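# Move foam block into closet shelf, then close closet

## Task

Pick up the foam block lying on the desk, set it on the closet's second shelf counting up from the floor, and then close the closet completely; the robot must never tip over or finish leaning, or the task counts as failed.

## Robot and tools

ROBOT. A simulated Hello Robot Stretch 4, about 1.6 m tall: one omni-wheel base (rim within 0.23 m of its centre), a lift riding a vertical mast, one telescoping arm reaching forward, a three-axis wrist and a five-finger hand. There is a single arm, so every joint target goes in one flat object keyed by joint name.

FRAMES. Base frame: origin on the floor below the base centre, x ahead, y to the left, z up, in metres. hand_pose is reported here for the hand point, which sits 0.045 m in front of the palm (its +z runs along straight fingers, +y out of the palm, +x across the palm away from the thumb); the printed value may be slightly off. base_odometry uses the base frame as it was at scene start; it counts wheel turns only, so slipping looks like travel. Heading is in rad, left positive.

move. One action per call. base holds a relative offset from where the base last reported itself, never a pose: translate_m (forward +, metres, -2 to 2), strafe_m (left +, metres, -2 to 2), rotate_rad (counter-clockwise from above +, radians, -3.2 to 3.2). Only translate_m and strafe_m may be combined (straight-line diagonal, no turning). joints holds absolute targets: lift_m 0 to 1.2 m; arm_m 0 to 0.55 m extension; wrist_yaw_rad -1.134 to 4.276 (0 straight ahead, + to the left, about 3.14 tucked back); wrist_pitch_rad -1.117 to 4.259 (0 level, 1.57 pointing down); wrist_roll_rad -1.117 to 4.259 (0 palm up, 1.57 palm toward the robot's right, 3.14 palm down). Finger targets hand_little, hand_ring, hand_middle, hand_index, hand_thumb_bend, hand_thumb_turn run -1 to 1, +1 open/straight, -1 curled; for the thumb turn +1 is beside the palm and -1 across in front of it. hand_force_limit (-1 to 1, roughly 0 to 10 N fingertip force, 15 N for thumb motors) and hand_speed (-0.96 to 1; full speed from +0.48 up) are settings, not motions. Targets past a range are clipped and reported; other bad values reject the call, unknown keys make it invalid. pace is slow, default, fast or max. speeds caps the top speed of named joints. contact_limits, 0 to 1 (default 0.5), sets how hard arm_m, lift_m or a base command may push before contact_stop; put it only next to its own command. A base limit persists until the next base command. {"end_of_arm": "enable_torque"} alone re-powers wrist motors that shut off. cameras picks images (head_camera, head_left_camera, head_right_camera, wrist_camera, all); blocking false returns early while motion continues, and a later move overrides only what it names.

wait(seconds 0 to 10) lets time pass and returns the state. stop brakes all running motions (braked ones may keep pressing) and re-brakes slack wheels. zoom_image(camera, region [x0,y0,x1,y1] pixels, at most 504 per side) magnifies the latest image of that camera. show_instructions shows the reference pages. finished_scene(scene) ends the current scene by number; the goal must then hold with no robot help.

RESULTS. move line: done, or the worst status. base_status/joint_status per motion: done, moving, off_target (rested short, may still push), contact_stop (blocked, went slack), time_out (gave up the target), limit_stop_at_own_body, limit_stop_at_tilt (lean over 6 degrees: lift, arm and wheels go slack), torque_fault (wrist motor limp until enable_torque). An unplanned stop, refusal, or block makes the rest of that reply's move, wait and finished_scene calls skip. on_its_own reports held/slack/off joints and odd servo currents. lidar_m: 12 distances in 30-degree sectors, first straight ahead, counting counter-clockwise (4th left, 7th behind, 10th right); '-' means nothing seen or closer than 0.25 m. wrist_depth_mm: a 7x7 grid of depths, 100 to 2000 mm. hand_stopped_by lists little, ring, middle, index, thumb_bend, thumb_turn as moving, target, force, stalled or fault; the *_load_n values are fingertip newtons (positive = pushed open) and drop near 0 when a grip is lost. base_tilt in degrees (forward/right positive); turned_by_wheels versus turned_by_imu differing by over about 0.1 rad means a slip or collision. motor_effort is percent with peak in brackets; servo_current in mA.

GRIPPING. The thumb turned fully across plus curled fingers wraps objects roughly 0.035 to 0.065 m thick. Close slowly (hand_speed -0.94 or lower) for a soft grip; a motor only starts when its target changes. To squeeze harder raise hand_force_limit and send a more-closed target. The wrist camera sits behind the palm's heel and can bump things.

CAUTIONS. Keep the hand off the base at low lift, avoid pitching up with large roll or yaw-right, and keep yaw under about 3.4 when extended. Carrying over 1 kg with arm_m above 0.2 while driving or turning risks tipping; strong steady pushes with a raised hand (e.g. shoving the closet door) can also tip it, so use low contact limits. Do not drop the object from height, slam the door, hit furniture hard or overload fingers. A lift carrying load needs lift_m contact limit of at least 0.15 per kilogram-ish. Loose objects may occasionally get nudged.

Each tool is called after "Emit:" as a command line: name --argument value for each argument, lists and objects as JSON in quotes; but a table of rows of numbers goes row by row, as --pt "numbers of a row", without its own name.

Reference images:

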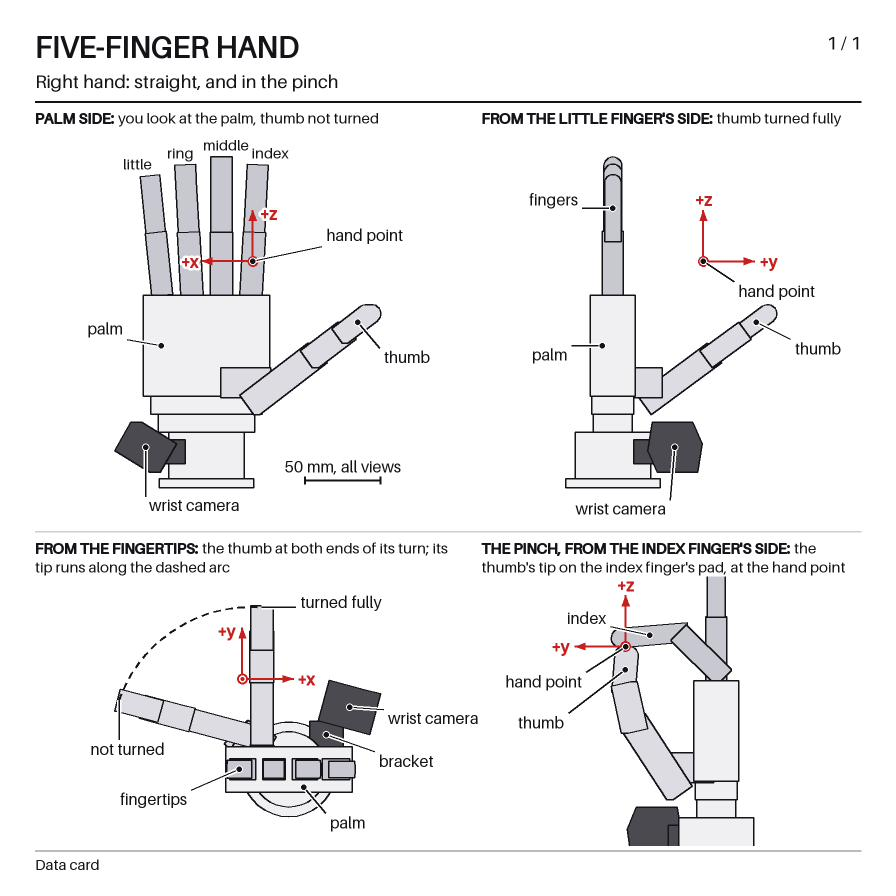

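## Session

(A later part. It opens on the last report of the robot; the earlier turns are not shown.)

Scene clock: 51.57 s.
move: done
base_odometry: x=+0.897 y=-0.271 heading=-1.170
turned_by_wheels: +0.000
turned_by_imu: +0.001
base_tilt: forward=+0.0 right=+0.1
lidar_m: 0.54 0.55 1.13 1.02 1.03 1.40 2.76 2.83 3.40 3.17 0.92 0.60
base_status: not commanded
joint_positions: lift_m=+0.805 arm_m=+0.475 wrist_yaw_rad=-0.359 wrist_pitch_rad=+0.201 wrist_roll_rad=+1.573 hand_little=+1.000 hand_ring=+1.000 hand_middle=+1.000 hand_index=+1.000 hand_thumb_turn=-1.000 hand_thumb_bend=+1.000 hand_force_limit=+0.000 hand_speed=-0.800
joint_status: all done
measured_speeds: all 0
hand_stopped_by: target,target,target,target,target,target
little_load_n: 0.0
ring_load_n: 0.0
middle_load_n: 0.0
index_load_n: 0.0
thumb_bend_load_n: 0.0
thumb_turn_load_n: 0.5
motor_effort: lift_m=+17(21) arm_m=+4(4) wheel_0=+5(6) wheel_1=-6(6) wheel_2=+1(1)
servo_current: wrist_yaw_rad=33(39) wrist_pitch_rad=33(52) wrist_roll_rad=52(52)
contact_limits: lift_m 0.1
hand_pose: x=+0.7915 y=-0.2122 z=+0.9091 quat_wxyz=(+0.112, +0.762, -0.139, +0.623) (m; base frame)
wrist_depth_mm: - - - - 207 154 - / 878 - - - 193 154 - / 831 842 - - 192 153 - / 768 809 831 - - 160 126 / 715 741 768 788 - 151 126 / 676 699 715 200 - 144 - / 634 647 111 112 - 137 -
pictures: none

Emit:
move --base '{"translate_m": 0.06, "strafe_m": -0.0305}' --contact_limits '{"translate_m": 0.2}' --cameras '["all"]' --pace "slow"

Emit:
zoom_image --camera "head_camera" --region '[200, 270, 340, 410]'

Emit:
zoom_image --camera "wrist_camera" --region '[280, 100, 500, 350]'

Scene clock: 53.73 s.
move: done
base_odometry: x=+0.892 y=-0.338 heading=-1.169
turned_by_wheels: +0.001
turned_by_imu: +0.002
base_tilt: forward=+0.0 right=+0.1
lidar_m: 0.48 0.51 0.65 1.02 1.09 1.45 2.80 2.88 3.39 3.16 0.86 0.55
base_status: done
joint_positions: lift_m=+0.805 arm_m=+0.475 wrist_yaw_rad=-0.359 wrist_pitch_rad=+0.201 wrist_roll_rad=+1.573 hand_little=+1.000 hand_ring=+1.000 hand_middle=+1.000 hand_index=+1.000 hand_thumb_turn=-1.000 hand_thumb_bend=+1.000 hand_force_limit=+0.000 hand_speed=-0.800
joint_status: not commanded
measured_speeds: all 0
hand_stopped_by: target,target,target,target,target,target
little_load_n: 0.0
ring_load_n: 0.0
middle_load_n: 0.0
index_load_n: 0.0
thumb_bend_load_n: 0.0
thumb_turn_load_n: 0.0
motor_effort: lift_m=+17(18) arm_m=+4(4) wheel_0=+8(14) wheel_1=+7(9) wheel_2=-5(10)
servo_current: wrist_yaw_rad=39(46) wrist_pitch_rad=39(65) wrist_roll_rad=39(52)
contact_limits: lift_m 0.1; translate_m 0.2
hand_pose: x=+0.7915 y=-0.2122 z=+0.9091 quat_wxyz=(+0.112, +0.762, -0.139, +0.623) (m; base frame)
wrist_depth_mm: - - - - 207 154 - / 820 854 - - 193 154 - / 759 798 831 - 192 153 - / 715 741 768 798 - 160 126 / 661 683 707 732 - 152 126 / 621 640 661 201 - 144 - / 585 603 111 112 - 137 -
pictures: head_camera, head_left_camera, head_right_camera, wrist_camera

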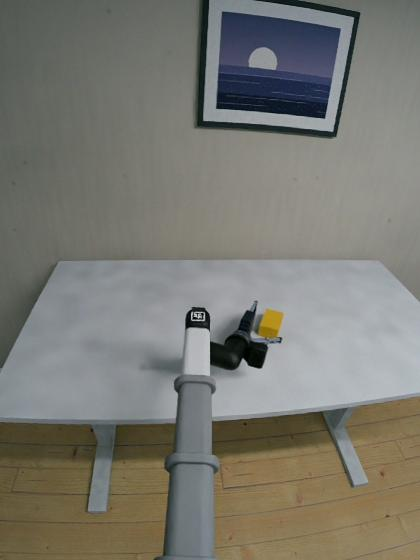

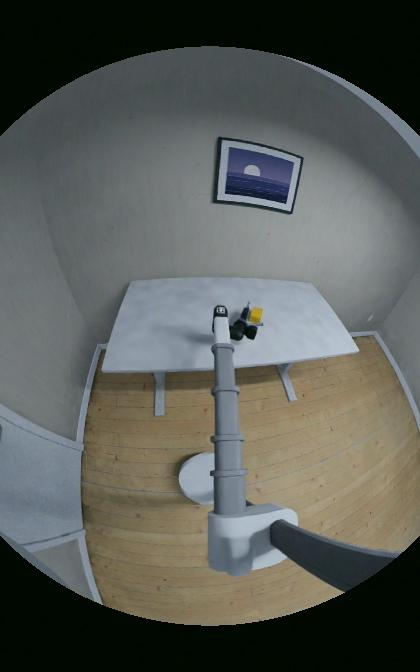

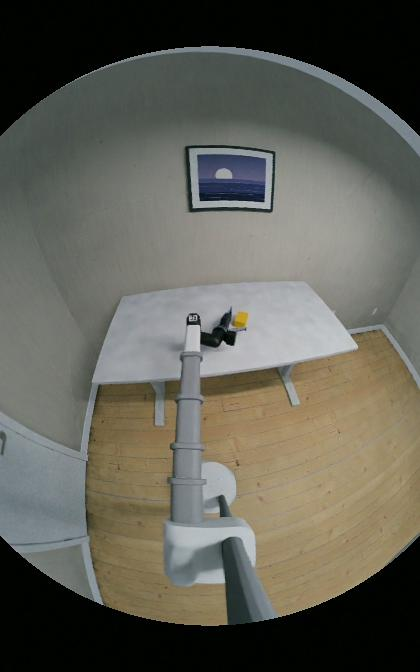

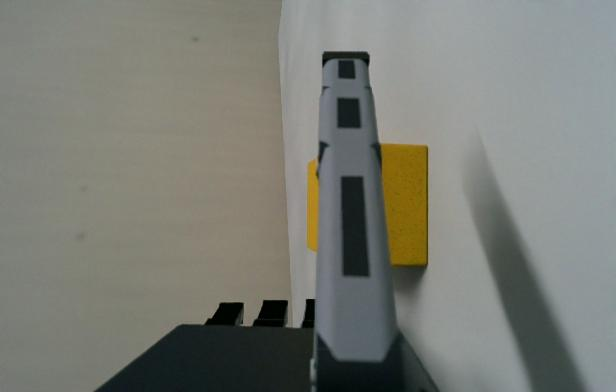

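Scaled by 3.600 from the camera's 420x560 image, which has a finer 1200x1600 frame.

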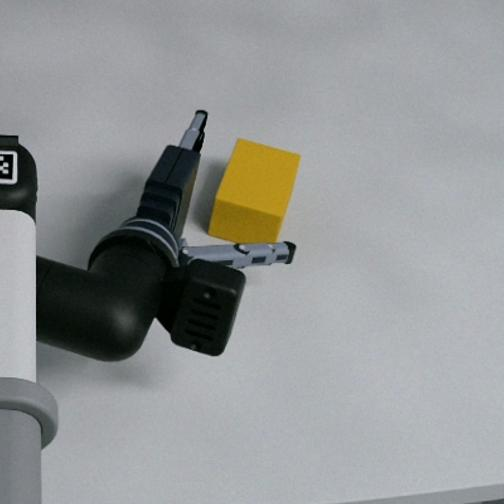

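Scaled by 2.016.

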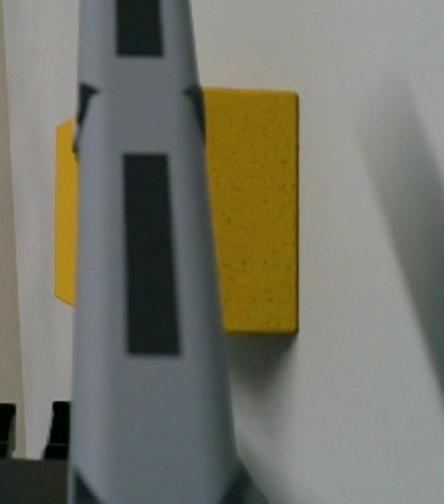

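Emit:
move --base '{"translate_m": 0.0558, "strafe_m": -0.0251}' --contact_limits '{"translate_m": 0.2}' --cameras '["head_camera", "wrist_camera"]' --pace "slow"

Emit:
zoom_image --camera "head_camera" --region '[200, 270, 340, 410]'

Emit:
zoom_image --camera "wrist_camera" --region '[280, 100, 500, 350]'

Scene clock: 56.43 s.
move: done
base_odometry: x=+0.891 y=-0.399 heading=-1.168
turned_by_wheels: +0.001
turned_by_imu: +0.002
base_tilt: forward=+0.0 right=+0.1
lidar_m: 0.45 0.46 0.60 1.04 1.12 1.46 2.86 2.95 3.34 3.11 0.72 0.50
base_status: done
joint_positions: lift_m=+0.805 arm_m=+0.475 wrist_yaw_rad=-0.359 wrist_pitch_rad=+0.201 wrist_roll_rad=+1.573 hand_little=+1.000 hand_ring=+1.000 hand_middle=+1.000 hand_index=+1.000 hand_thumb_turn=-1.000 hand_thumb_bend=+1.000 hand_force_limit=+0.000 hand_speed=-0.800
joint_status: not commanded
measured_speeds: all 0
hand_stopped_by: target,target,target,target,target,target
little_load_n: 0.0
ring_load_n: 0.0
middle_load_n: 0.5
index_load_n: 0.0
thumb_bend_load_n: 0.0
thumb_turn_load_n: 0.0
motor_effort: lift_m=+17(18) arm_m=+4(4) wheel_0=+8(14) wheel_1=+7(9) wheel_2=-6(11)
servo_current: wrist_yaw_rad=39(39) wrist_pitch_rad=46(59) wrist_roll_rad=39(52)
contact_limits: lift_m 0.1; translate_m 0.2
hand_pose: x=+0.7915 y=-0.2122 z=+0.9091 quat_wxyz=(+0.112, +0.762, -0.139, +0.623) (m; base frame)
wrist_depth_mm: 842 866 - - 207 154 - / 768 798 842 831 193 154 - / 707 732 778 788 131 135 - / 661 683 707 741 131 134 126 / 615 640 661 683 - 133 126 / 574 591 615 202 - 135 - / 544 554 111 112 - 137 -
pictures: head_camera, wrist_camera

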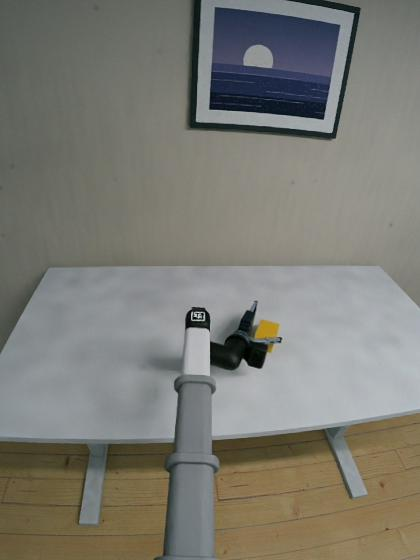

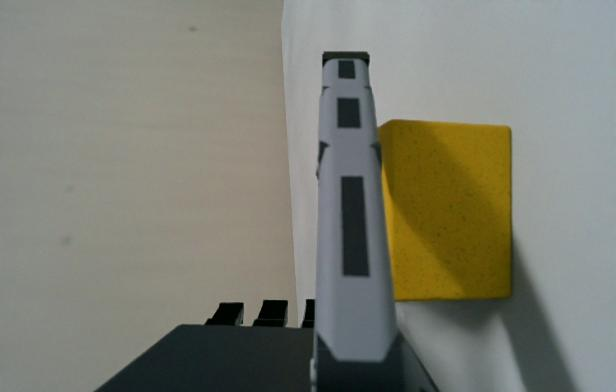

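Scaled by 3.600 from the camera's 420x560 image, which has a finer 1200x1600 frame.

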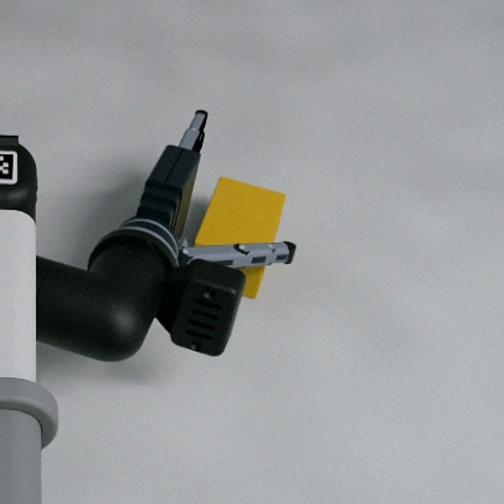

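Scaled by 2.016.

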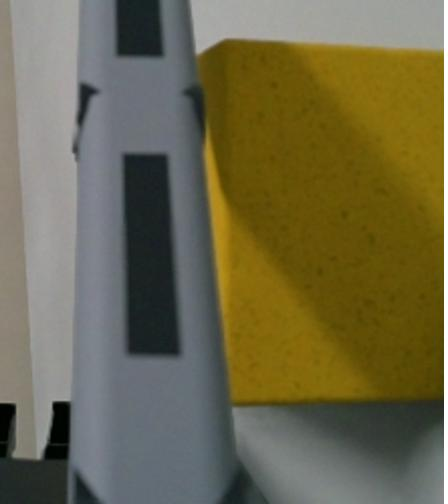

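Emit:
move --joints '{"lift_m": 0.795}' --contact_limits '{"lift_m": 0}' --cameras '["all"]' --pace "slow"

Emit:
zoom_image --camera "head_camera" --region '[200, 270, 340, 410]'

Emit:
zoom_image --camera "head_right_camera" --region '[150, 250, 310, 410]'

Scene clock: 58.23 s.
move: done
base_odometry: x=+0.891 y=-0.399 heading=-1.168
turned_by_wheels: +0.000
turned_by_imu: +0.001
base_tilt: forward=+0.0 right=+0.1
lidar_m: 0.43 0.45 0.58 1.05 1.11 1.45 2.89 2.93 3.33 3.09 0.74 0.49
base_status: not commanded
joint_positions: lift_m=+0.795 arm_m=+0.475 wrist_yaw_rad=-0.359 wrist_pitch_rad=+0.201 wrist_roll_rad=+1.573 hand_little=+1.000 hand_ring=+1.000 hand_middle=+1.000 hand_index=+1.000 hand_thumb_turn=-1.000 hand_thumb_bend=+1.000 hand_force_limit=+0.000 hand_speed=-0.800
joint_status: all done
measured_speeds: all 0
hand_stopped_by: target,target,target,target,target,target
little_load_n: 0.0
ring_load_n: 0.0
middle_load_n: 0.0
index_load_n: 0.0
thumb_bend_load_n: 0.0
thumb_turn_load_n: 0.0
motor_effort: lift_m=+17(19) arm_m=+4(4) wheel_0=+8(8) wheel_1=+7(7) wheel_2=-6(6)
servo_current: wrist_yaw_rad=33(39) wrist_pitch_rad=39(52) wrist_roll_rad=46(52)
contact_limits: lift_m 0; translate_m 0.2
hand_pose: x=+0.7915 y=-0.2122 z=+0.8991 quat_wxyz=(+0.112, +0.762, -0.139, +0.623) (m; base frame)
wrist_depth_mm: 831 866 - - 186 138 - / 768 798 854 120 173 138 - / 707 741 768 - 130 131 - / 661 683 707 732 131 133 - / 615 634 661 676 - 132 - / 574 591 615 201 - 132 - / 539 559 111 112 - 128 -
pictures: head_camera, head_left_camera, head_right_camera, wrist_camera

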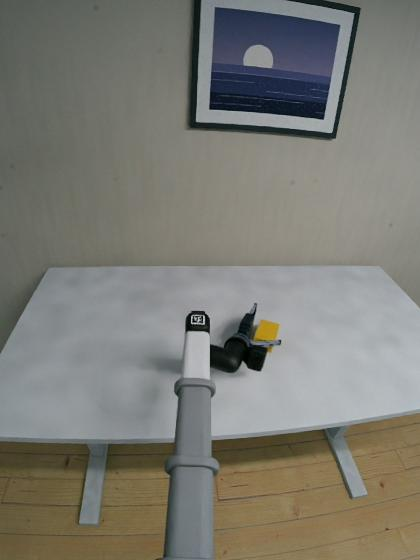

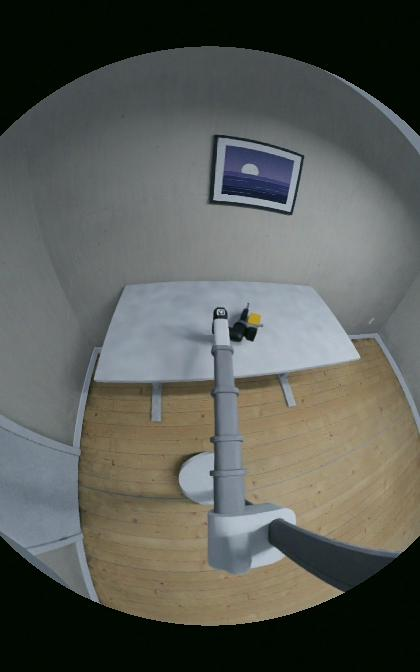

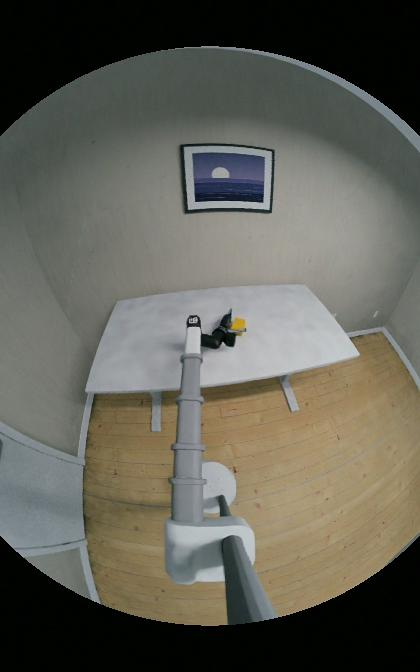

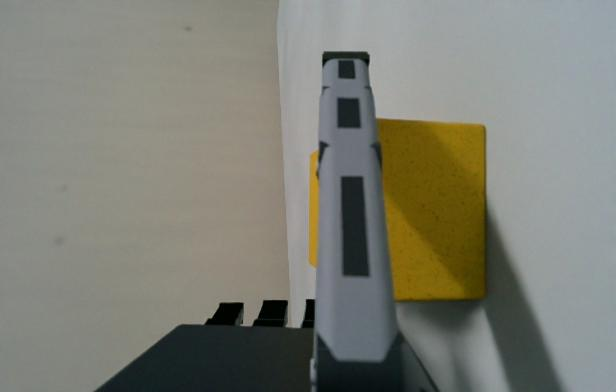

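Scaled by 3.600 from the camera's 420x560 image, which has a finer 1200x1600 frame.

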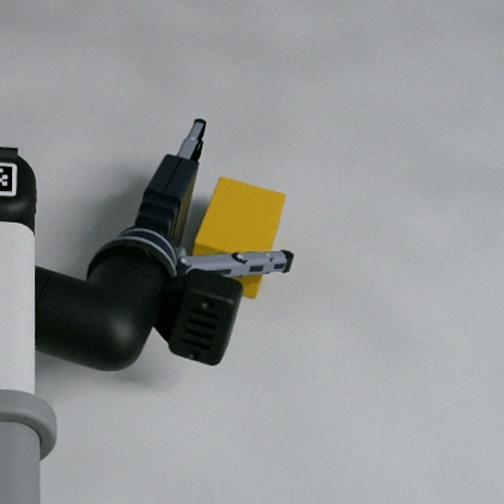

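Scaled by 3.150 from the camera's 420x672 image, which has a finer 600x960 frame.

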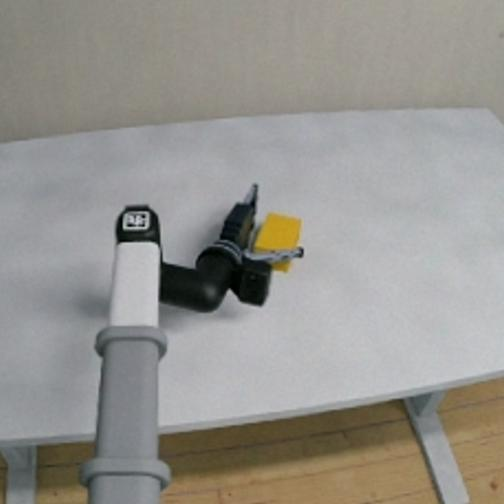

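Emit:
move --base '{"translate_m": 0.008, "strafe_m": -0.0126}' --contact_limits '{"translate_m": 0.2}' --cameras '["head_camera", "wrist_camera"]' --pace "slow"

Emit:
zoom_image --camera "head_camera" --region '[200, 270, 340, 410]'

Scene clock: 60.17 s.
move: done
base_odometry: x=+0.882 y=-0.411 heading=-1.169
turned_by_wheels: +0.000
turned_by_imu: +0.000
base_tilt: forward=+0.0 right=+0.1
lidar_m: 0.42 0.45 0.59 1.06 1.12 1.47 2.88 2.94 3.30 3.10 0.70 0.49
base_status: done
joint_positions: lift_m=+0.795 arm_m=+0.475 wrist_yaw_rad=-0.359 wrist_pitch_rad=+0.201 wrist_roll_rad=+1.573 hand_little=+1.000 hand_ring=+1.000 hand_middle=+1.000 hand_index=+1.000 hand_thumb_turn=-1.000 hand_thumb_bend=+1.000 hand_force_limit=+0.000 hand_speed=-0.800
joint_status: not commanded
measured_speeds: all 0
hand_stopped_by: target,target,target,target,target,target
little_load_n: 0.0
ring_load_n: 0.0
middle_load_n: 0.0
index_load_n: 0.0
thumb_bend_load_n: 0.0
thumb_turn_load_n: 0.5
motor_effort: lift_m=+17(18) arm_m=+4(4) wheel_0=+8(15) wheel_1=-7(8) wheel_2=-5(10)
servo_current: wrist_yaw_rad=33(39) wrist_pitch_rad=39(52) wrist_roll_rad=46(59)
contact_limits: lift_m 0; translate_m 0.2
hand_pose: x=+0.7915 y=-0.2122 z=+0.8991 quat_wxyz=(+0.112, +0.762, -0.139, +0.623) (m; base frame)
wrist_depth_mm: 831 854 - - 186 138 - / 759 798 831 121 173 138 - / 699 732 759 - 122 125 - / 647 676 707 723 - 124 - / 609 627 647 668 - 122 - / 569 591 603 201 - 121 - / 539 549 111 112 - 128 -
pictures: head_camera, wrist_camera

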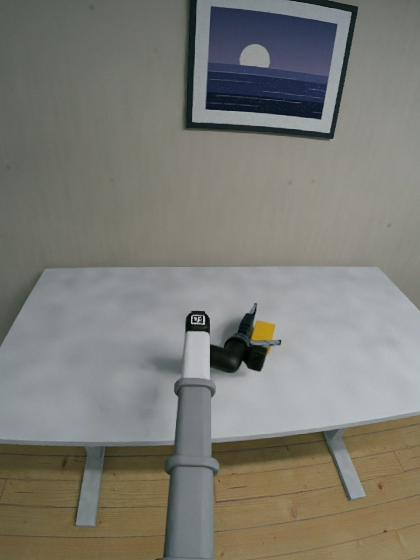

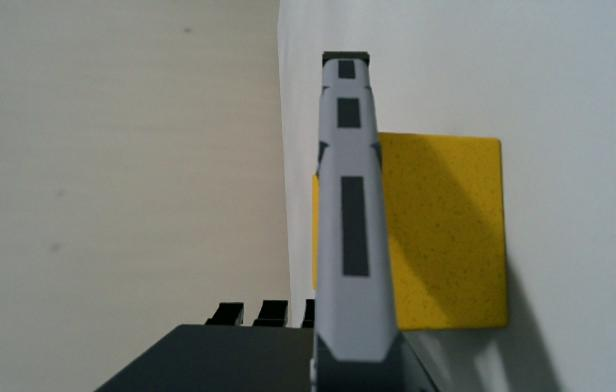

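Scaled by 3.600 from the camera's 420x560 image, which has a finer 1200x1600 frame.

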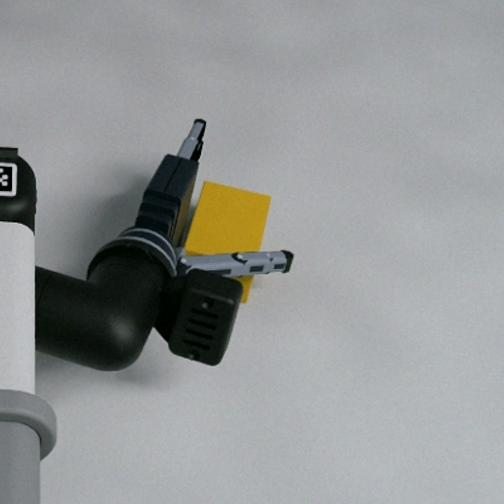

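Emit:
move --joints '{"hand_thumb_bend": -0.6, "hand_force_limit": -0.5, "hand_speed": -0.9}' --cameras '["head_camera", "wrist_camera"]'

Emit:
zoom_image --camera "head_camera" --region '[200, 270, 340, 410]'

Scene clock: 68.17 s.
move: off_target
base_odometry: x=+0.882 y=-0.411 heading=-1.169
turned_by_wheels: +0.000
turned_by_imu: +0.003
base_tilt: forward=+0.0 right=+0.1
lidar_m: 0.41 0.45 0.57 1.05 1.13 1.47 2.86 2.95 3.35 3.10 0.74 0.48
base_status: not commanded
joint_positions: lift_m=+0.795 arm_m=+0.475 wrist_yaw_rad=-0.359 wrist_pitch_rad=+0.201 wrist_roll_rad=+1.571 hand_little=+1.000 hand_ring=+1.000 hand_middle=+1.000 hand_index=+1.000 hand_thumb_turn=-1.000 hand_thumb_bend=+0.542 hand_force_limit=-0.500 hand_speed=-0.900
joint_status: hand_thumb_bend off_target (ended at +0.542, target -0.600); the others done
measured_speeds: all 0
hand_stopped_by: target,target,target,target,force,target
little_load_n: 0.0
ring_load_n: 0.0
middle_load_n: 0.0
index_load_n: 0.0
thumb_bend_load_n: 4.0
thumb_turn_load_n: -3.0
motor_effort: lift_m=+17(18) arm_m=+4(4) wheel_0=+8(8) wheel_1=-7(7) wheel_2=-5(6)
servo_current: wrist_yaw_rad=33(46) wrist_pitch_rad=39(59) wrist_roll_rad=39(59)
contact_limits: lift_m 0; translate_m 0.2
hand_pose: x=+0.7914 y=-0.2122 z=+0.8992 quat_wxyz=(+0.113, +0.762, -0.138, +0.623) (m; base frame)
wrist_depth_mm: 842 866 - - 192 143 118 / 768 809 842 - 191 142 - / 707 741 778 778 127 134 116 / 661 691 715 732 125 129 - / 615 634 661 683 - 126 - / 569 591 615 201 - 124 - / 539 559 111 112 - 130 -
pictures: head_camera, wrist_camera

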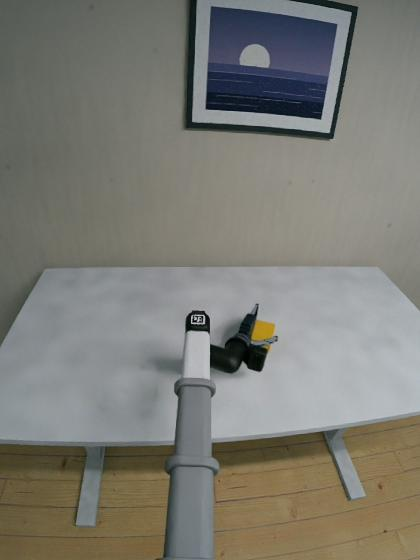

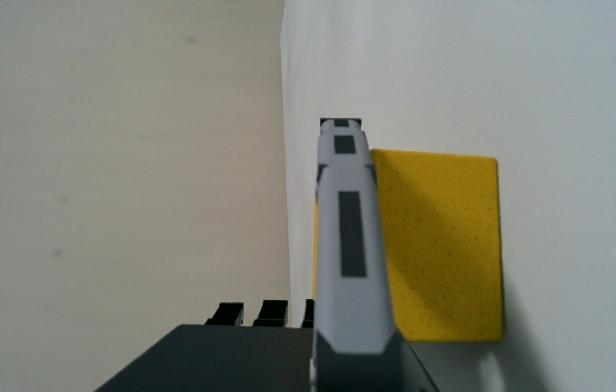

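Scaled by 3.600 from the camera's 420x560 image, which has a finer 1200x1600 frame.

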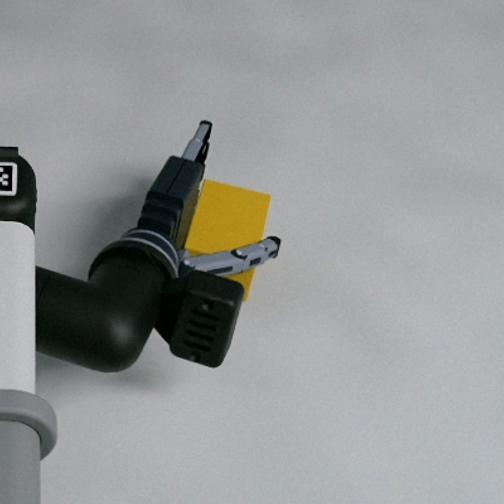

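Emit:
move --joints '{"hand_thumb_bend": 1.0, "hand_speed": -0.5}'

Emit:
move --joints '{"hand_thumb_turn": -0.78, "hand_speed": -0.8}' --cameras '["head_camera", "wrist_camera"]'

Emit:
zoom_image --camera "head_camera" --region '[200, 270, 340, 410]'

Scene clock: 71.37 s.
move: done
base_odometry: x=+0.882 y=-0.411 heading=-1.168
turned_by_wheels: +0.000
turned_by_imu: +0.001
base_tilt: forward=+0.0 right=+0.1
lidar_m: 0.44 0.44 0.59 1.06 1.12 1.50 2.87 2.94 3.33 3.09 0.73 0.49
base_status: not commanded
joint_positions: lift_m=+0.795 arm_m=+0.475 wrist_yaw_rad=-0.359 wrist_pitch_rad=+0.201 wrist_roll_rad=+1.571 hand_little=+1.000 hand_ring=+1.000 hand_middle=+1.000 hand_index=+1.000 hand_thumb_turn=-1.000 hand_thumb_bend=+1.000 hand_force_limit=-0.500 hand_speed=-0.500
joint_status: all done
measured_speeds: all 0
hand_stopped_by: target,target,target,target,target,target
little_load_n: 0.0
ring_load_n: 0.0
middle_load_n: 0.0
index_load_n: 0.0
thumb_bend_load_n: -0.5
thumb_turn_load_n: 0.0
motor_effort: lift_m=+17(18) arm_m=+4(4) wheel_0=+7(8) wheel_1=-7(7) wheel_2=-5(5)
servo_current: wrist_yaw_rad=39(39) wrist_pitch_rad=46(59) wrist_roll_rad=52(52)
contact_limits: lift_m 0; translate_m 0.2
hand_pose: x=+0.7914 y=-0.2122 z=+0.8992 quat_wxyz=(+0.113, +0.762, -0.138, +0.623) (m; base frame)
wrist_depth_mm: 831 854 - - 189 141 116 / 750 788 831 121 176 139 - / 691 723 759 788 122 126 115 / 640 676 707 732 - 130 - / 603 627 654 676 - 136 - / 564 591 603 201 - 136 - / 535 549 111 113 - 129 -
pictures: none

Scene clock: 72.40 s.
move: done
base_odometry: x=+0.882 y=-0.411 heading=-1.168
turned_by_wheels: +0.000
turned_by_imu: +0.001
base_tilt: forward=+0.0 right=+0.1
lidar_m: 0.43 0.44 0.54 1.08 1.12 1.48 2.87 2.95 3.34 3.10 0.71 0.50
base_status: not commanded
joint_positions: lift_m=+0.795 arm_m=+0.475 wrist_yaw_rad=-0.359 wrist_pitch_rad=+0.201 wrist_roll_rad=+1.571 hand_little=+1.000 hand_ring=+1.000 hand_middle=+1.000 hand_index=+1.000 hand_thumb_turn=-0.780 hand_thumb_bend=+1.000 hand_force_limit=-0.500 hand_speed=-0.800
joint_status: all done
measured_speeds: all 0
hand_stopped_by: target,target,target,target,target,target
little_load_n: 0.0
ring_load_n: 0.0
middle_load_n: 0.0
index_load_n: 0.0
thumb_bend_load_n: 0.0
thumb_turn_load_n: 0.0
motor_effort: lift_m=+18(19) arm_m=+4(4) wheel_0=+7(8) wheel_1=-6(7) wheel_2=-4(5)
servo_current: wrist_yaw_rad=26(39) wrist_pitch_rad=39(52) wrist_roll_rad=26(52)
contact_limits: lift_m 0; translate_m 0.2
hand_pose: x=+0.7913 y=-0.2123 z=+0.8991 quat_wxyz=(+0.113, +0.762, -0.138, +0.622) (m; base frame)
wrist_depth_mm: 831 866 - - 186 138 - / 759 798 842 - 113 138 - / 699 741 768 778 - 131 - / 654 683 715 723 - 136 - / 609 634 654 668 - 135 - / 569 591 603 200 - 128 - / 539 549 111 112 - 127 -
pictures: head_camera, wrist_camera

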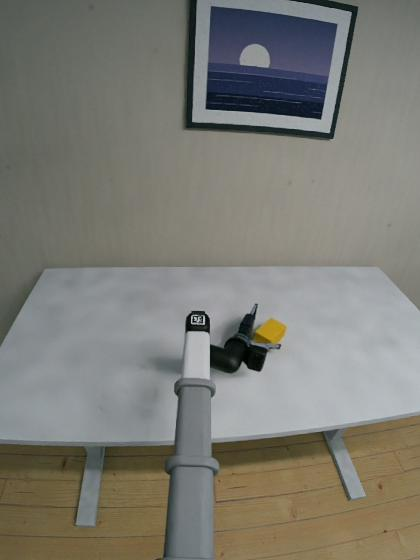

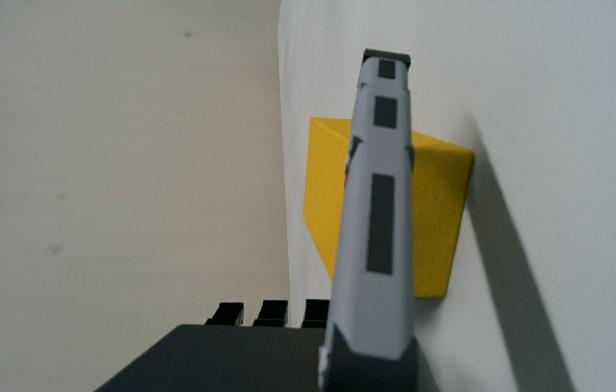

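Scaled by 3.600 from the camera's 420x560 image, which has a finer 1200x1600 frame.

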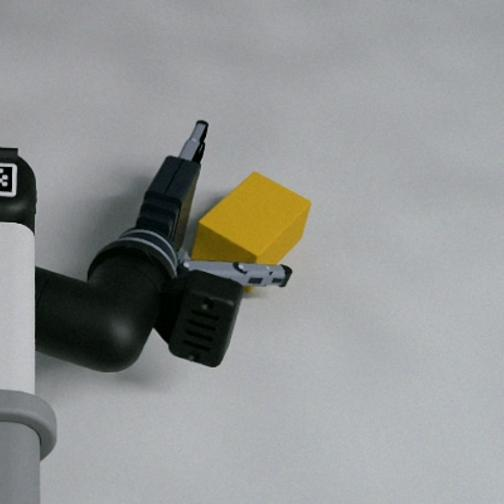

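Emit:
move --base '{"translate_m": -0.10, "strafe_m": 0.055}' --contact_limits '{"translate_m": 0.2}' --pace "slow"

Emit:
move --joints '{"lift_m": 0.83, "wrist_yaw_rad": -0.75}' --cameras '["head_camera", "wrist_camera"]'

Emit:
zoom_image --camera "head_camera" --region '[200, 270, 340, 410]'

Scene clock: 75.53 s.
move: done
base_odometry: x=+0.894 y=-0.297 heading=-1.169
turned_by_wheels: -0.001
turned_by_imu: +0.000
base_tilt: forward=-0.1 right=+0.1
lidar_m: 0.54 0.53 0.70 1.00 1.04 1.39 2.79 2.85 3.42 3.16 0.88 0.58
base_status: done
joint_positions: lift_m=+0.795 arm_m=+0.475 wrist_yaw_rad=-0.359 wrist_pitch_rad=+0.201 wrist_roll_rad=+1.571 hand_little=+1.000 hand_ring=+1.000 hand_middle=+1.000 hand_index=+1.000 hand_thumb_turn=-0.780 hand_thumb_bend=+1.000 hand_force_limit=-0.500 hand_speed=-0.800
joint_status: not commanded
measured_speeds: all 0
hand_stopped_by: target,target,target,target,target,target
little_load_n: 0.0
ring_load_n: 0.0
middle_load_n: 0.0
index_load_n: 0.0
thumb_bend_load_n: 0.0
thumb_turn_load_n: 0.0
motor_effort: lift_m=+19(19) arm_m=+4(4) wheel_0=-7(13) wheel_1=-8(10) wheel_2=+6(11)
servo_current: wrist_yaw_rad=26(46) wrist_pitch_rad=39(59) wrist_roll_rad=39(52)
contact_limits: lift_m 0; translate_m 0.2
hand_pose: x=+0.7914 y=-0.2123 z=+0.8991 quat_wxyz=(+0.113, +0.762, -0.138, +0.622) (m; base frame)
wrist_depth_mm: - - - - 187 139 - / 854 - - - 113 138 - / 798 831 866 - - 137 - / 741 778 809 - - 137 - / 691 723 750 - - 136 - / 654 668 691 201 - 129 - / 609 634 111 112 - 128 -
pictures: none

Scene clock: 76.50 s.
move: done
base_odometry: x=+0.894 y=-0.297 heading=-1.169
turned_by_wheels: +0.000
turned_by_imu: +0.000
base_tilt: forward=+0.0 right=+0.1
lidar_m: 0.53 0.54 0.72 1.01 1.07 1.37 2.78 2.85 3.42 3.16 0.87 0.58
base_status: not commanded
joint_positions: lift_m=+0.830 arm_m=+0.475 wrist_yaw_rad=-0.748 wrist_pitch_rad=+0.201 wrist_roll_rad=+1.571 hand_little=+1.000 hand_ring=+1.000 hand_middle=+1.000 hand_index=+1.000 hand_thumb_turn=-0.780 hand_thumb_bend=+1.000 hand_force_limit=-0.500 hand_speed=-0.800
joint_status: all done
measured_speeds: all 0
hand_stopped_by: target,target,target,target,target,target
little_load_n: 0.0
ring_load_n: -0.5
middle_load_n: 0.0
index_load_n: 0.0
thumb_bend_load_n: 0.0
thumb_turn_load_n: 0.0
motor_effort: lift_m=+25(29) arm_m=+4(4) wheel_0=-7(7) wheel_1=-7(8) wheel_2=+5(6)
servo_current: wrist_yaw_rad=26(104) wrist_pitch_rad=33(59) wrist_roll_rad=39(52)
contact_limits: translate_m 0.2
hand_pose: x=+0.7001 y=-0.2516 z=+0.9336 quat_wxyz=(+0.231, +0.721, -0.283, +0.589) (m; base frame)
wrist_depth_mm: - - - - - 186 155 / - - - - 113 185 161 / - - - - - 184 154 / - - - - - 183 153 / - - - - - 182 153 / 842 854 133 182 - 174 153 / 768 778 111 113 - 172 -
pictures: head_camera, wrist_camera

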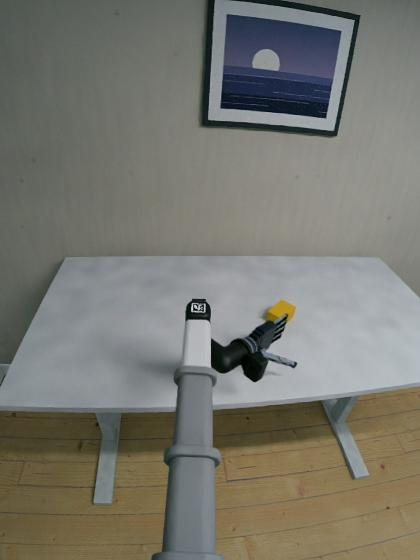

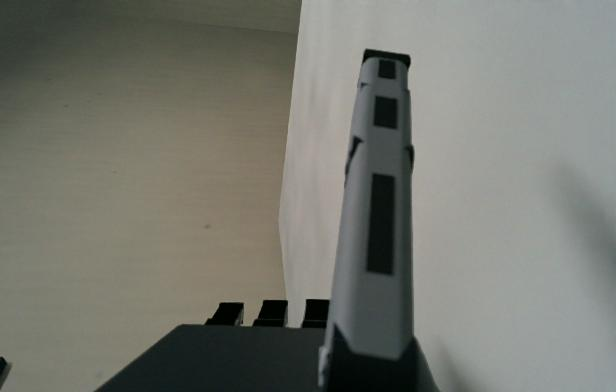

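Scaled by 3.600 from the camera's 420x560 image, which has a finer 1200x1600 frame.

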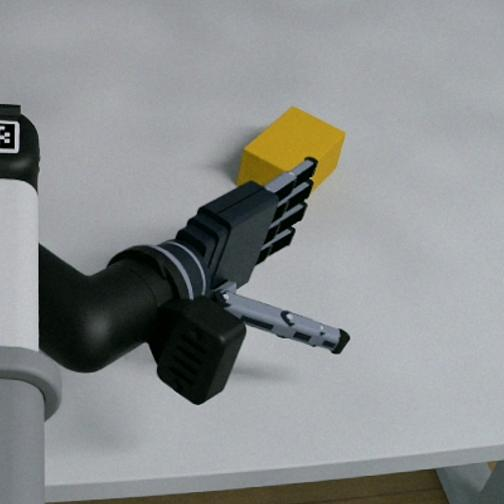

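Emit:
move --base '{"translate_m": 0.01, "strafe_m": 0.085}' --contact_limits '{"translate_m": 0.2}' --cameras '["head_camera", "wrist_camera"]'

Emit:
zoom_image --camera "head_camera" --region '[200, 270, 340, 410]'

Scene clock: 78.63 s.
move: done
base_odometry: x=+0.976 y=-0.273 heading=-1.170
turned_by_wheels: -0.001
turned_by_imu: +0.000
base_tilt: forward=+0.0 right=+0.1
lidar_m: 0.51 0.53 1.06 0.92 0.96 1.27 2.80 2.88 3.50 3.25 0.83 0.56
base_status: done
joint_positions: lift_m=+0.830 arm_m=+0.475 wrist_yaw_rad=-0.748 wrist_pitch_rad=+0.201 wrist_roll_rad=+1.571 hand_little=+1.000 hand_ring=+1.000 hand_middle=+1.000 hand_index=+1.000 hand_thumb_turn=-0.780 hand_thumb_bend=+1.000 hand_force_limit=-0.500 hand_speed=-0.800
joint_status: not commanded
measured_speeds: all 0
hand_stopped_by: target,target,target,target,target,target
little_load_n: -0.5
ring_load_n: 0.0
middle_load_n: 0.0
index_load_n: 0.0
thumb_bend_load_n: 0.0
thumb_turn_load_n: 0.5
motor_effort: lift_m=+25(25) arm_m=+4(4) wheel_0=-5(17) wheel_1=+4(14) wheel_2=-5(10)
servo_current: wrist_yaw_rad=33(39) wrist_pitch_rad=46(59) wrist_roll_rad=33(52)
contact_limits: translate_m 0.2
hand_pose: x=+0.7001 y=-0.2516 z=+0.9336 quat_wxyz=(+0.231, +0.721, -0.283, +0.589) (m; base frame)
wrist_depth_mm: - - - - - 186 155 / - - - - 112 185 161 / - - - - - 184 154 / - - - - - 183 153 / - - - - - 182 153 / 820 831 179 182 - 174 152 / 741 759 111 112 - 172 -
pictures: head_camera, wrist_camera

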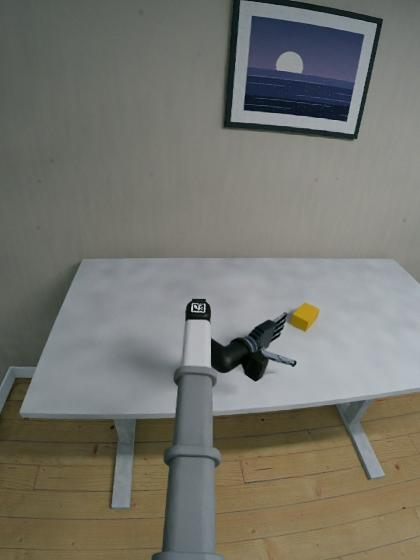

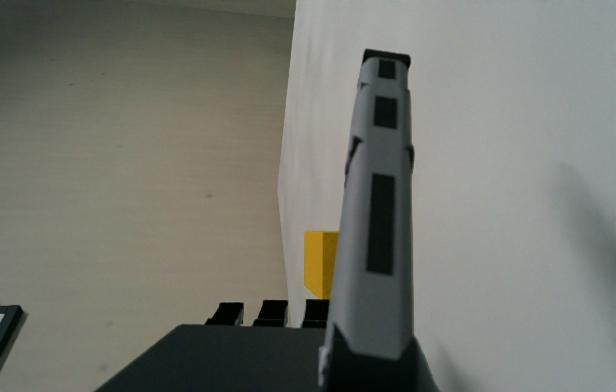

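Scaled by 3.600 from the camera's 420x560 image, which has a finer 1200x1600 frame.

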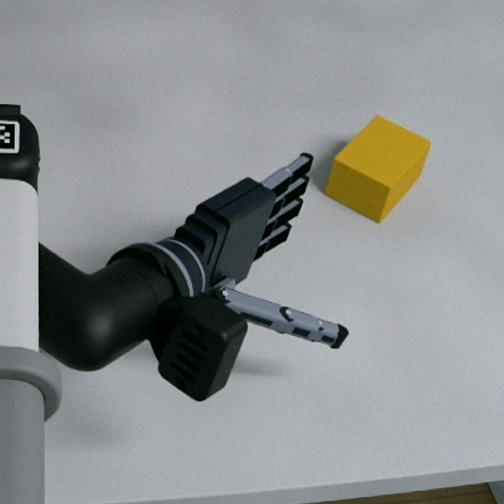

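Emit:
move --base '{"translate_m": 0.02, "strafe_m": 0.05}' --joints '{"lift_m": 0.87}' --contact_limits '{"translate_m": 0.2}' --cameras '["head_camera", "wrist_camera"]'

Emit:
zoom_image --camera "head_camera" --region '[200, 270, 340, 410]'

Scene clock: 80.80 s.
move: done
base_odometry: x=+1.030 y=-0.272 heading=-1.170
turned_by_wheels: -0.001
turned_by_imu: +0.000
base_tilt: forward=+0.0 right=+0.1
lidar_m: 0.49 0.49 1.01 0.89 0.94 1.23 2.76 2.90 3.55 3.30 0.84 0.53
base_status: done
joint_positions: lift_m=+0.870 arm_m=+0.475 wrist_yaw_rad=-0.748 wrist_pitch_rad=+0.201 wrist_roll_rad=+1.571 hand_little=+1.000 hand_ring=+1.000 hand_middle=+1.000 hand_index=+1.000 hand_thumb_turn=-0.780 hand_thumb_bend=+1.000 hand_force_limit=-0.500 hand_speed=-0.800
joint_status: all done
measured_speeds: all 0
hand_stopped_by: target,target,target,target,target,target
little_load_n: 0.0
ring_load_n: 0.0
middle_load_n: 0.0
index_load_n: 0.0
thumb_bend_load_n: 0.0
thumb_turn_load_n: 0.5
motor_effort: lift_m=+25(27) arm_m=+4(4) wheel_0=-5(14) wheel_1=+4(14) wheel_2=-6(9)
servo_current: wrist_yaw_rad=26(33) wrist_pitch_rad=26(59) wrist_roll_rad=39(52)
contact_limits: translate_m 0.2
hand_pose: x=+0.7001 y=-0.2516 z=+0.9736 quat_wxyz=(+0.231, +0.721, -0.283, +0.589) (m; base frame)
wrist_depth_mm: - - - - - - 198 / - - - - 113 - 198 / - - - - - - 197 / - - - - - - 196 / 866 - - - - - 196 / 788 820 820 182 - - 195 / 715 732 111 113 - - 201
pictures: head_camera, wrist_camera

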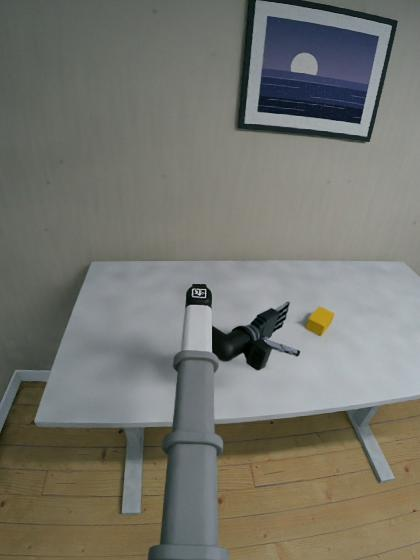

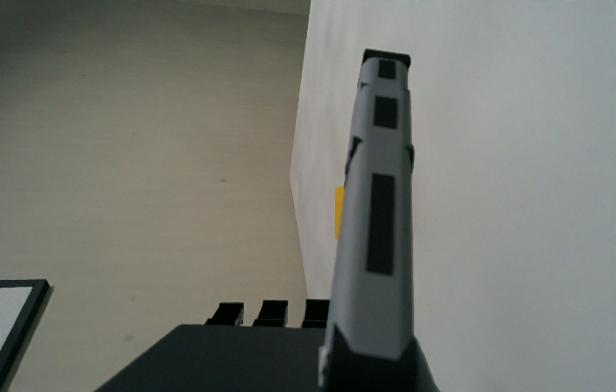

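Scaled by 3.600 from the camera's 420x560 image, which has a finer 1200x1600 frame.

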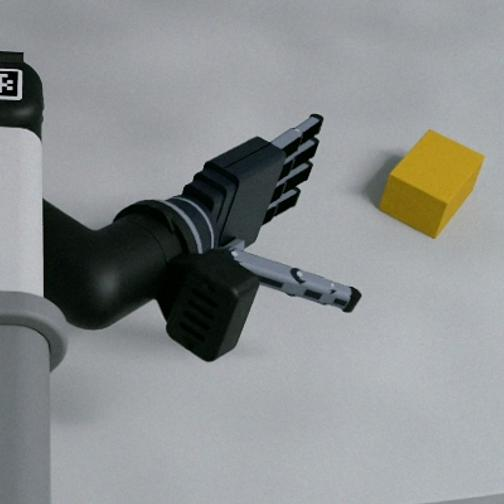

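Emit:
move --joints '{"hand_thumb_turn": 1.0, "hand_speed": 0.0}' --cameras '["wrist_camera"]'

Emit:
zoom_image --camera "wrist_camera" --region '[300, 140, 460, 300]'

Scene clock: 82.70 s.
move: done
base_odometry: x=+1.030 y=-0.272 heading=-1.170
turned_by_wheels: +0.000
turned_by_imu: +0.001
base_tilt: forward=-0.1 right=+0.1
lidar_m: 0.48 0.49 1.00 0.88 0.94 1.24 2.75 2.91 3.54 3.30 0.82 0.53
base_status: not commanded
joint_positions: lift_m=+0.870 arm_m=+0.475 wrist_yaw_rad=-0.748 wrist_pitch_rad=+0.201 wrist_roll_rad=+1.571 hand_little=+1.000 hand_ring=+1.000 hand_middle=+1.000 hand_index=+1.000 hand_thumb_turn=+1.000 hand_thumb_bend=+1.000 hand_force_limit=-0.500 hand_speed=+0.000
joint_status: all done
measured_speeds: all 0
hand_stopped_by: target,target,target,target,target,target
little_load_n: 0.0
ring_load_n: 0.0
middle_load_n: 0.0
index_load_n: 0.0
thumb_bend_load_n: 0.0
thumb_turn_load_n: 0.0
motor_effort: lift_m=+25(25) arm_m=+4(4) wheel_0=-5(5) wheel_1=+5(5) wheel_2=-6(6)
servo_current: wrist_yaw_rad=33(46) wrist_pitch_rad=33(59) wrist_roll_rad=46(52)
contact_limits: translate_m 0.2
hand_pose: x=+0.7001 y=-0.2516 z=+0.9736 quat_wxyz=(+0.231, +0.721, -0.283, +0.589) (m; base frame)
wrist_depth_mm: - - - - - - 198 / - - - - - - 198 / - - - - - - 198 / - - - - - - 196 / 866 - - - - - - / 788 831 820 182 - - - / 707 723 111 113 - - -
pictures: wrist_camera

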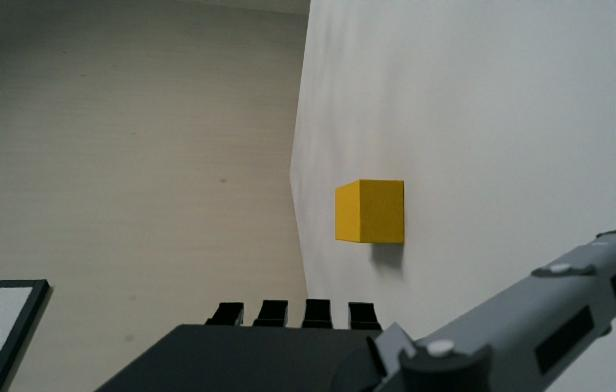

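Scaled by 3.150.

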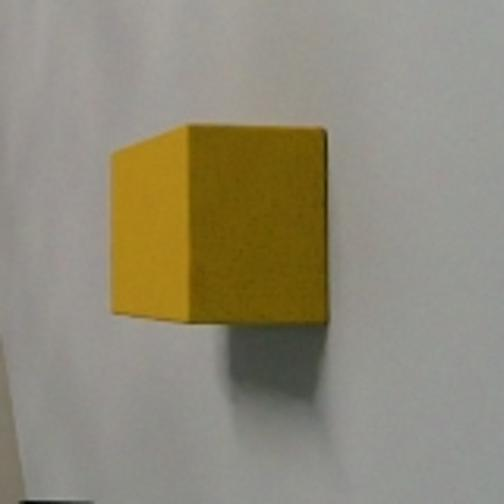

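Emit:
move --joints '{"wrist_yaw_rad": -0.68, "wrist_pitch_rad": 0.1}' --base '{"translate_m": 0.060, "strafe_m": -0.084}' --cameras '["wrist_camera"]'

Emit:
zoom_image --camera "wrist_camera" --region '[300, 100, 500, 300]'

Scene clock: 86.30 s.
move: done
base_odometry: x=+0.976 y=-0.360 heading=-1.171
turned_by_wheels: +0.000
turned_by_imu: +0.001
base_tilt: forward=+0.0 right=+0.1
lidar_m: 0.44 0.42 0.59 0.96 1.01 1.34 2.89 2.93 3.44 3.20 0.73 0.49
base_status: done
joint_positions: lift_m=+0.870 arm_m=+0.475 wrist_yaw_rad=-0.682 wrist_pitch_rad=+0.111 wrist_roll_rad=+1.571 hand_little=+1.000 hand_ring=+1.000 hand_middle=+1.000 hand_index=+1.000 hand_thumb_turn=+1.000 hand_thumb_bend=+1.000 hand_force_limit=-0.500 hand_speed=+0.000
joint_status: all done
measured_speeds: all 0
hand_stopped_by: target,target,target,target,target,target
little_load_n: 0.0
ring_load_n: 0.5
middle_load_n: 0.0
index_load_n: 0.0
thumb_bend_load_n: 0.0
thumb_turn_load_n: 0.0
motor_effort: lift_m=+24(25) arm_m=-4(4) wheel_0=+5(18) wheel_1=-7(11) wheel_2=-4(12)
servo_current: wrist_yaw_rad=39(78) wrist_pitch_rad=65(124) wrist_roll_rad=39(52)
hand_pose: x=+0.7210 y=-0.2512 z=+0.9928 quat_wxyz=(+0.223, +0.702, -0.249, +0.628) (m; base frame)
wrist_depth_mm: - - - - - - - / - - - - - - - / - - - - - - - / - - - - - - - / 820 831 842 842 - - - / 715 741 741 788 - - - / 640 661 111 113 - - -
pictures: wrist_camera

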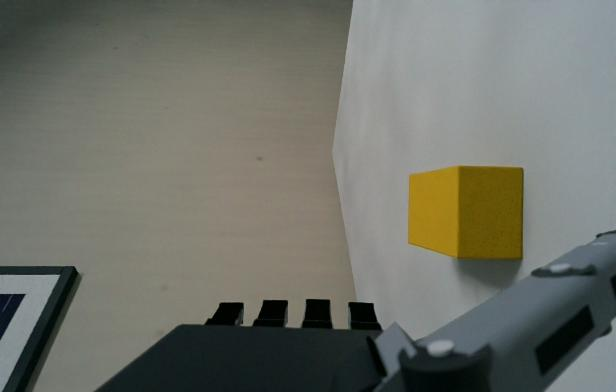

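Scaled by 2.520.

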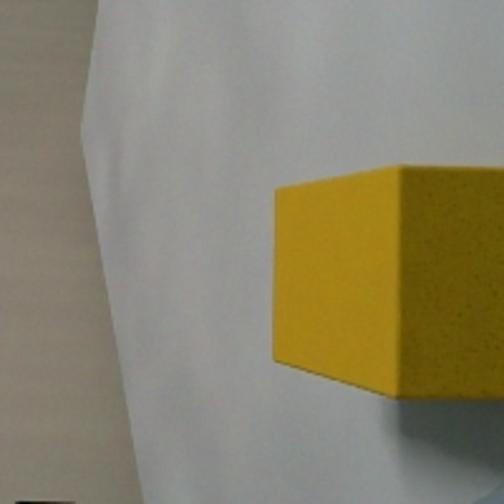

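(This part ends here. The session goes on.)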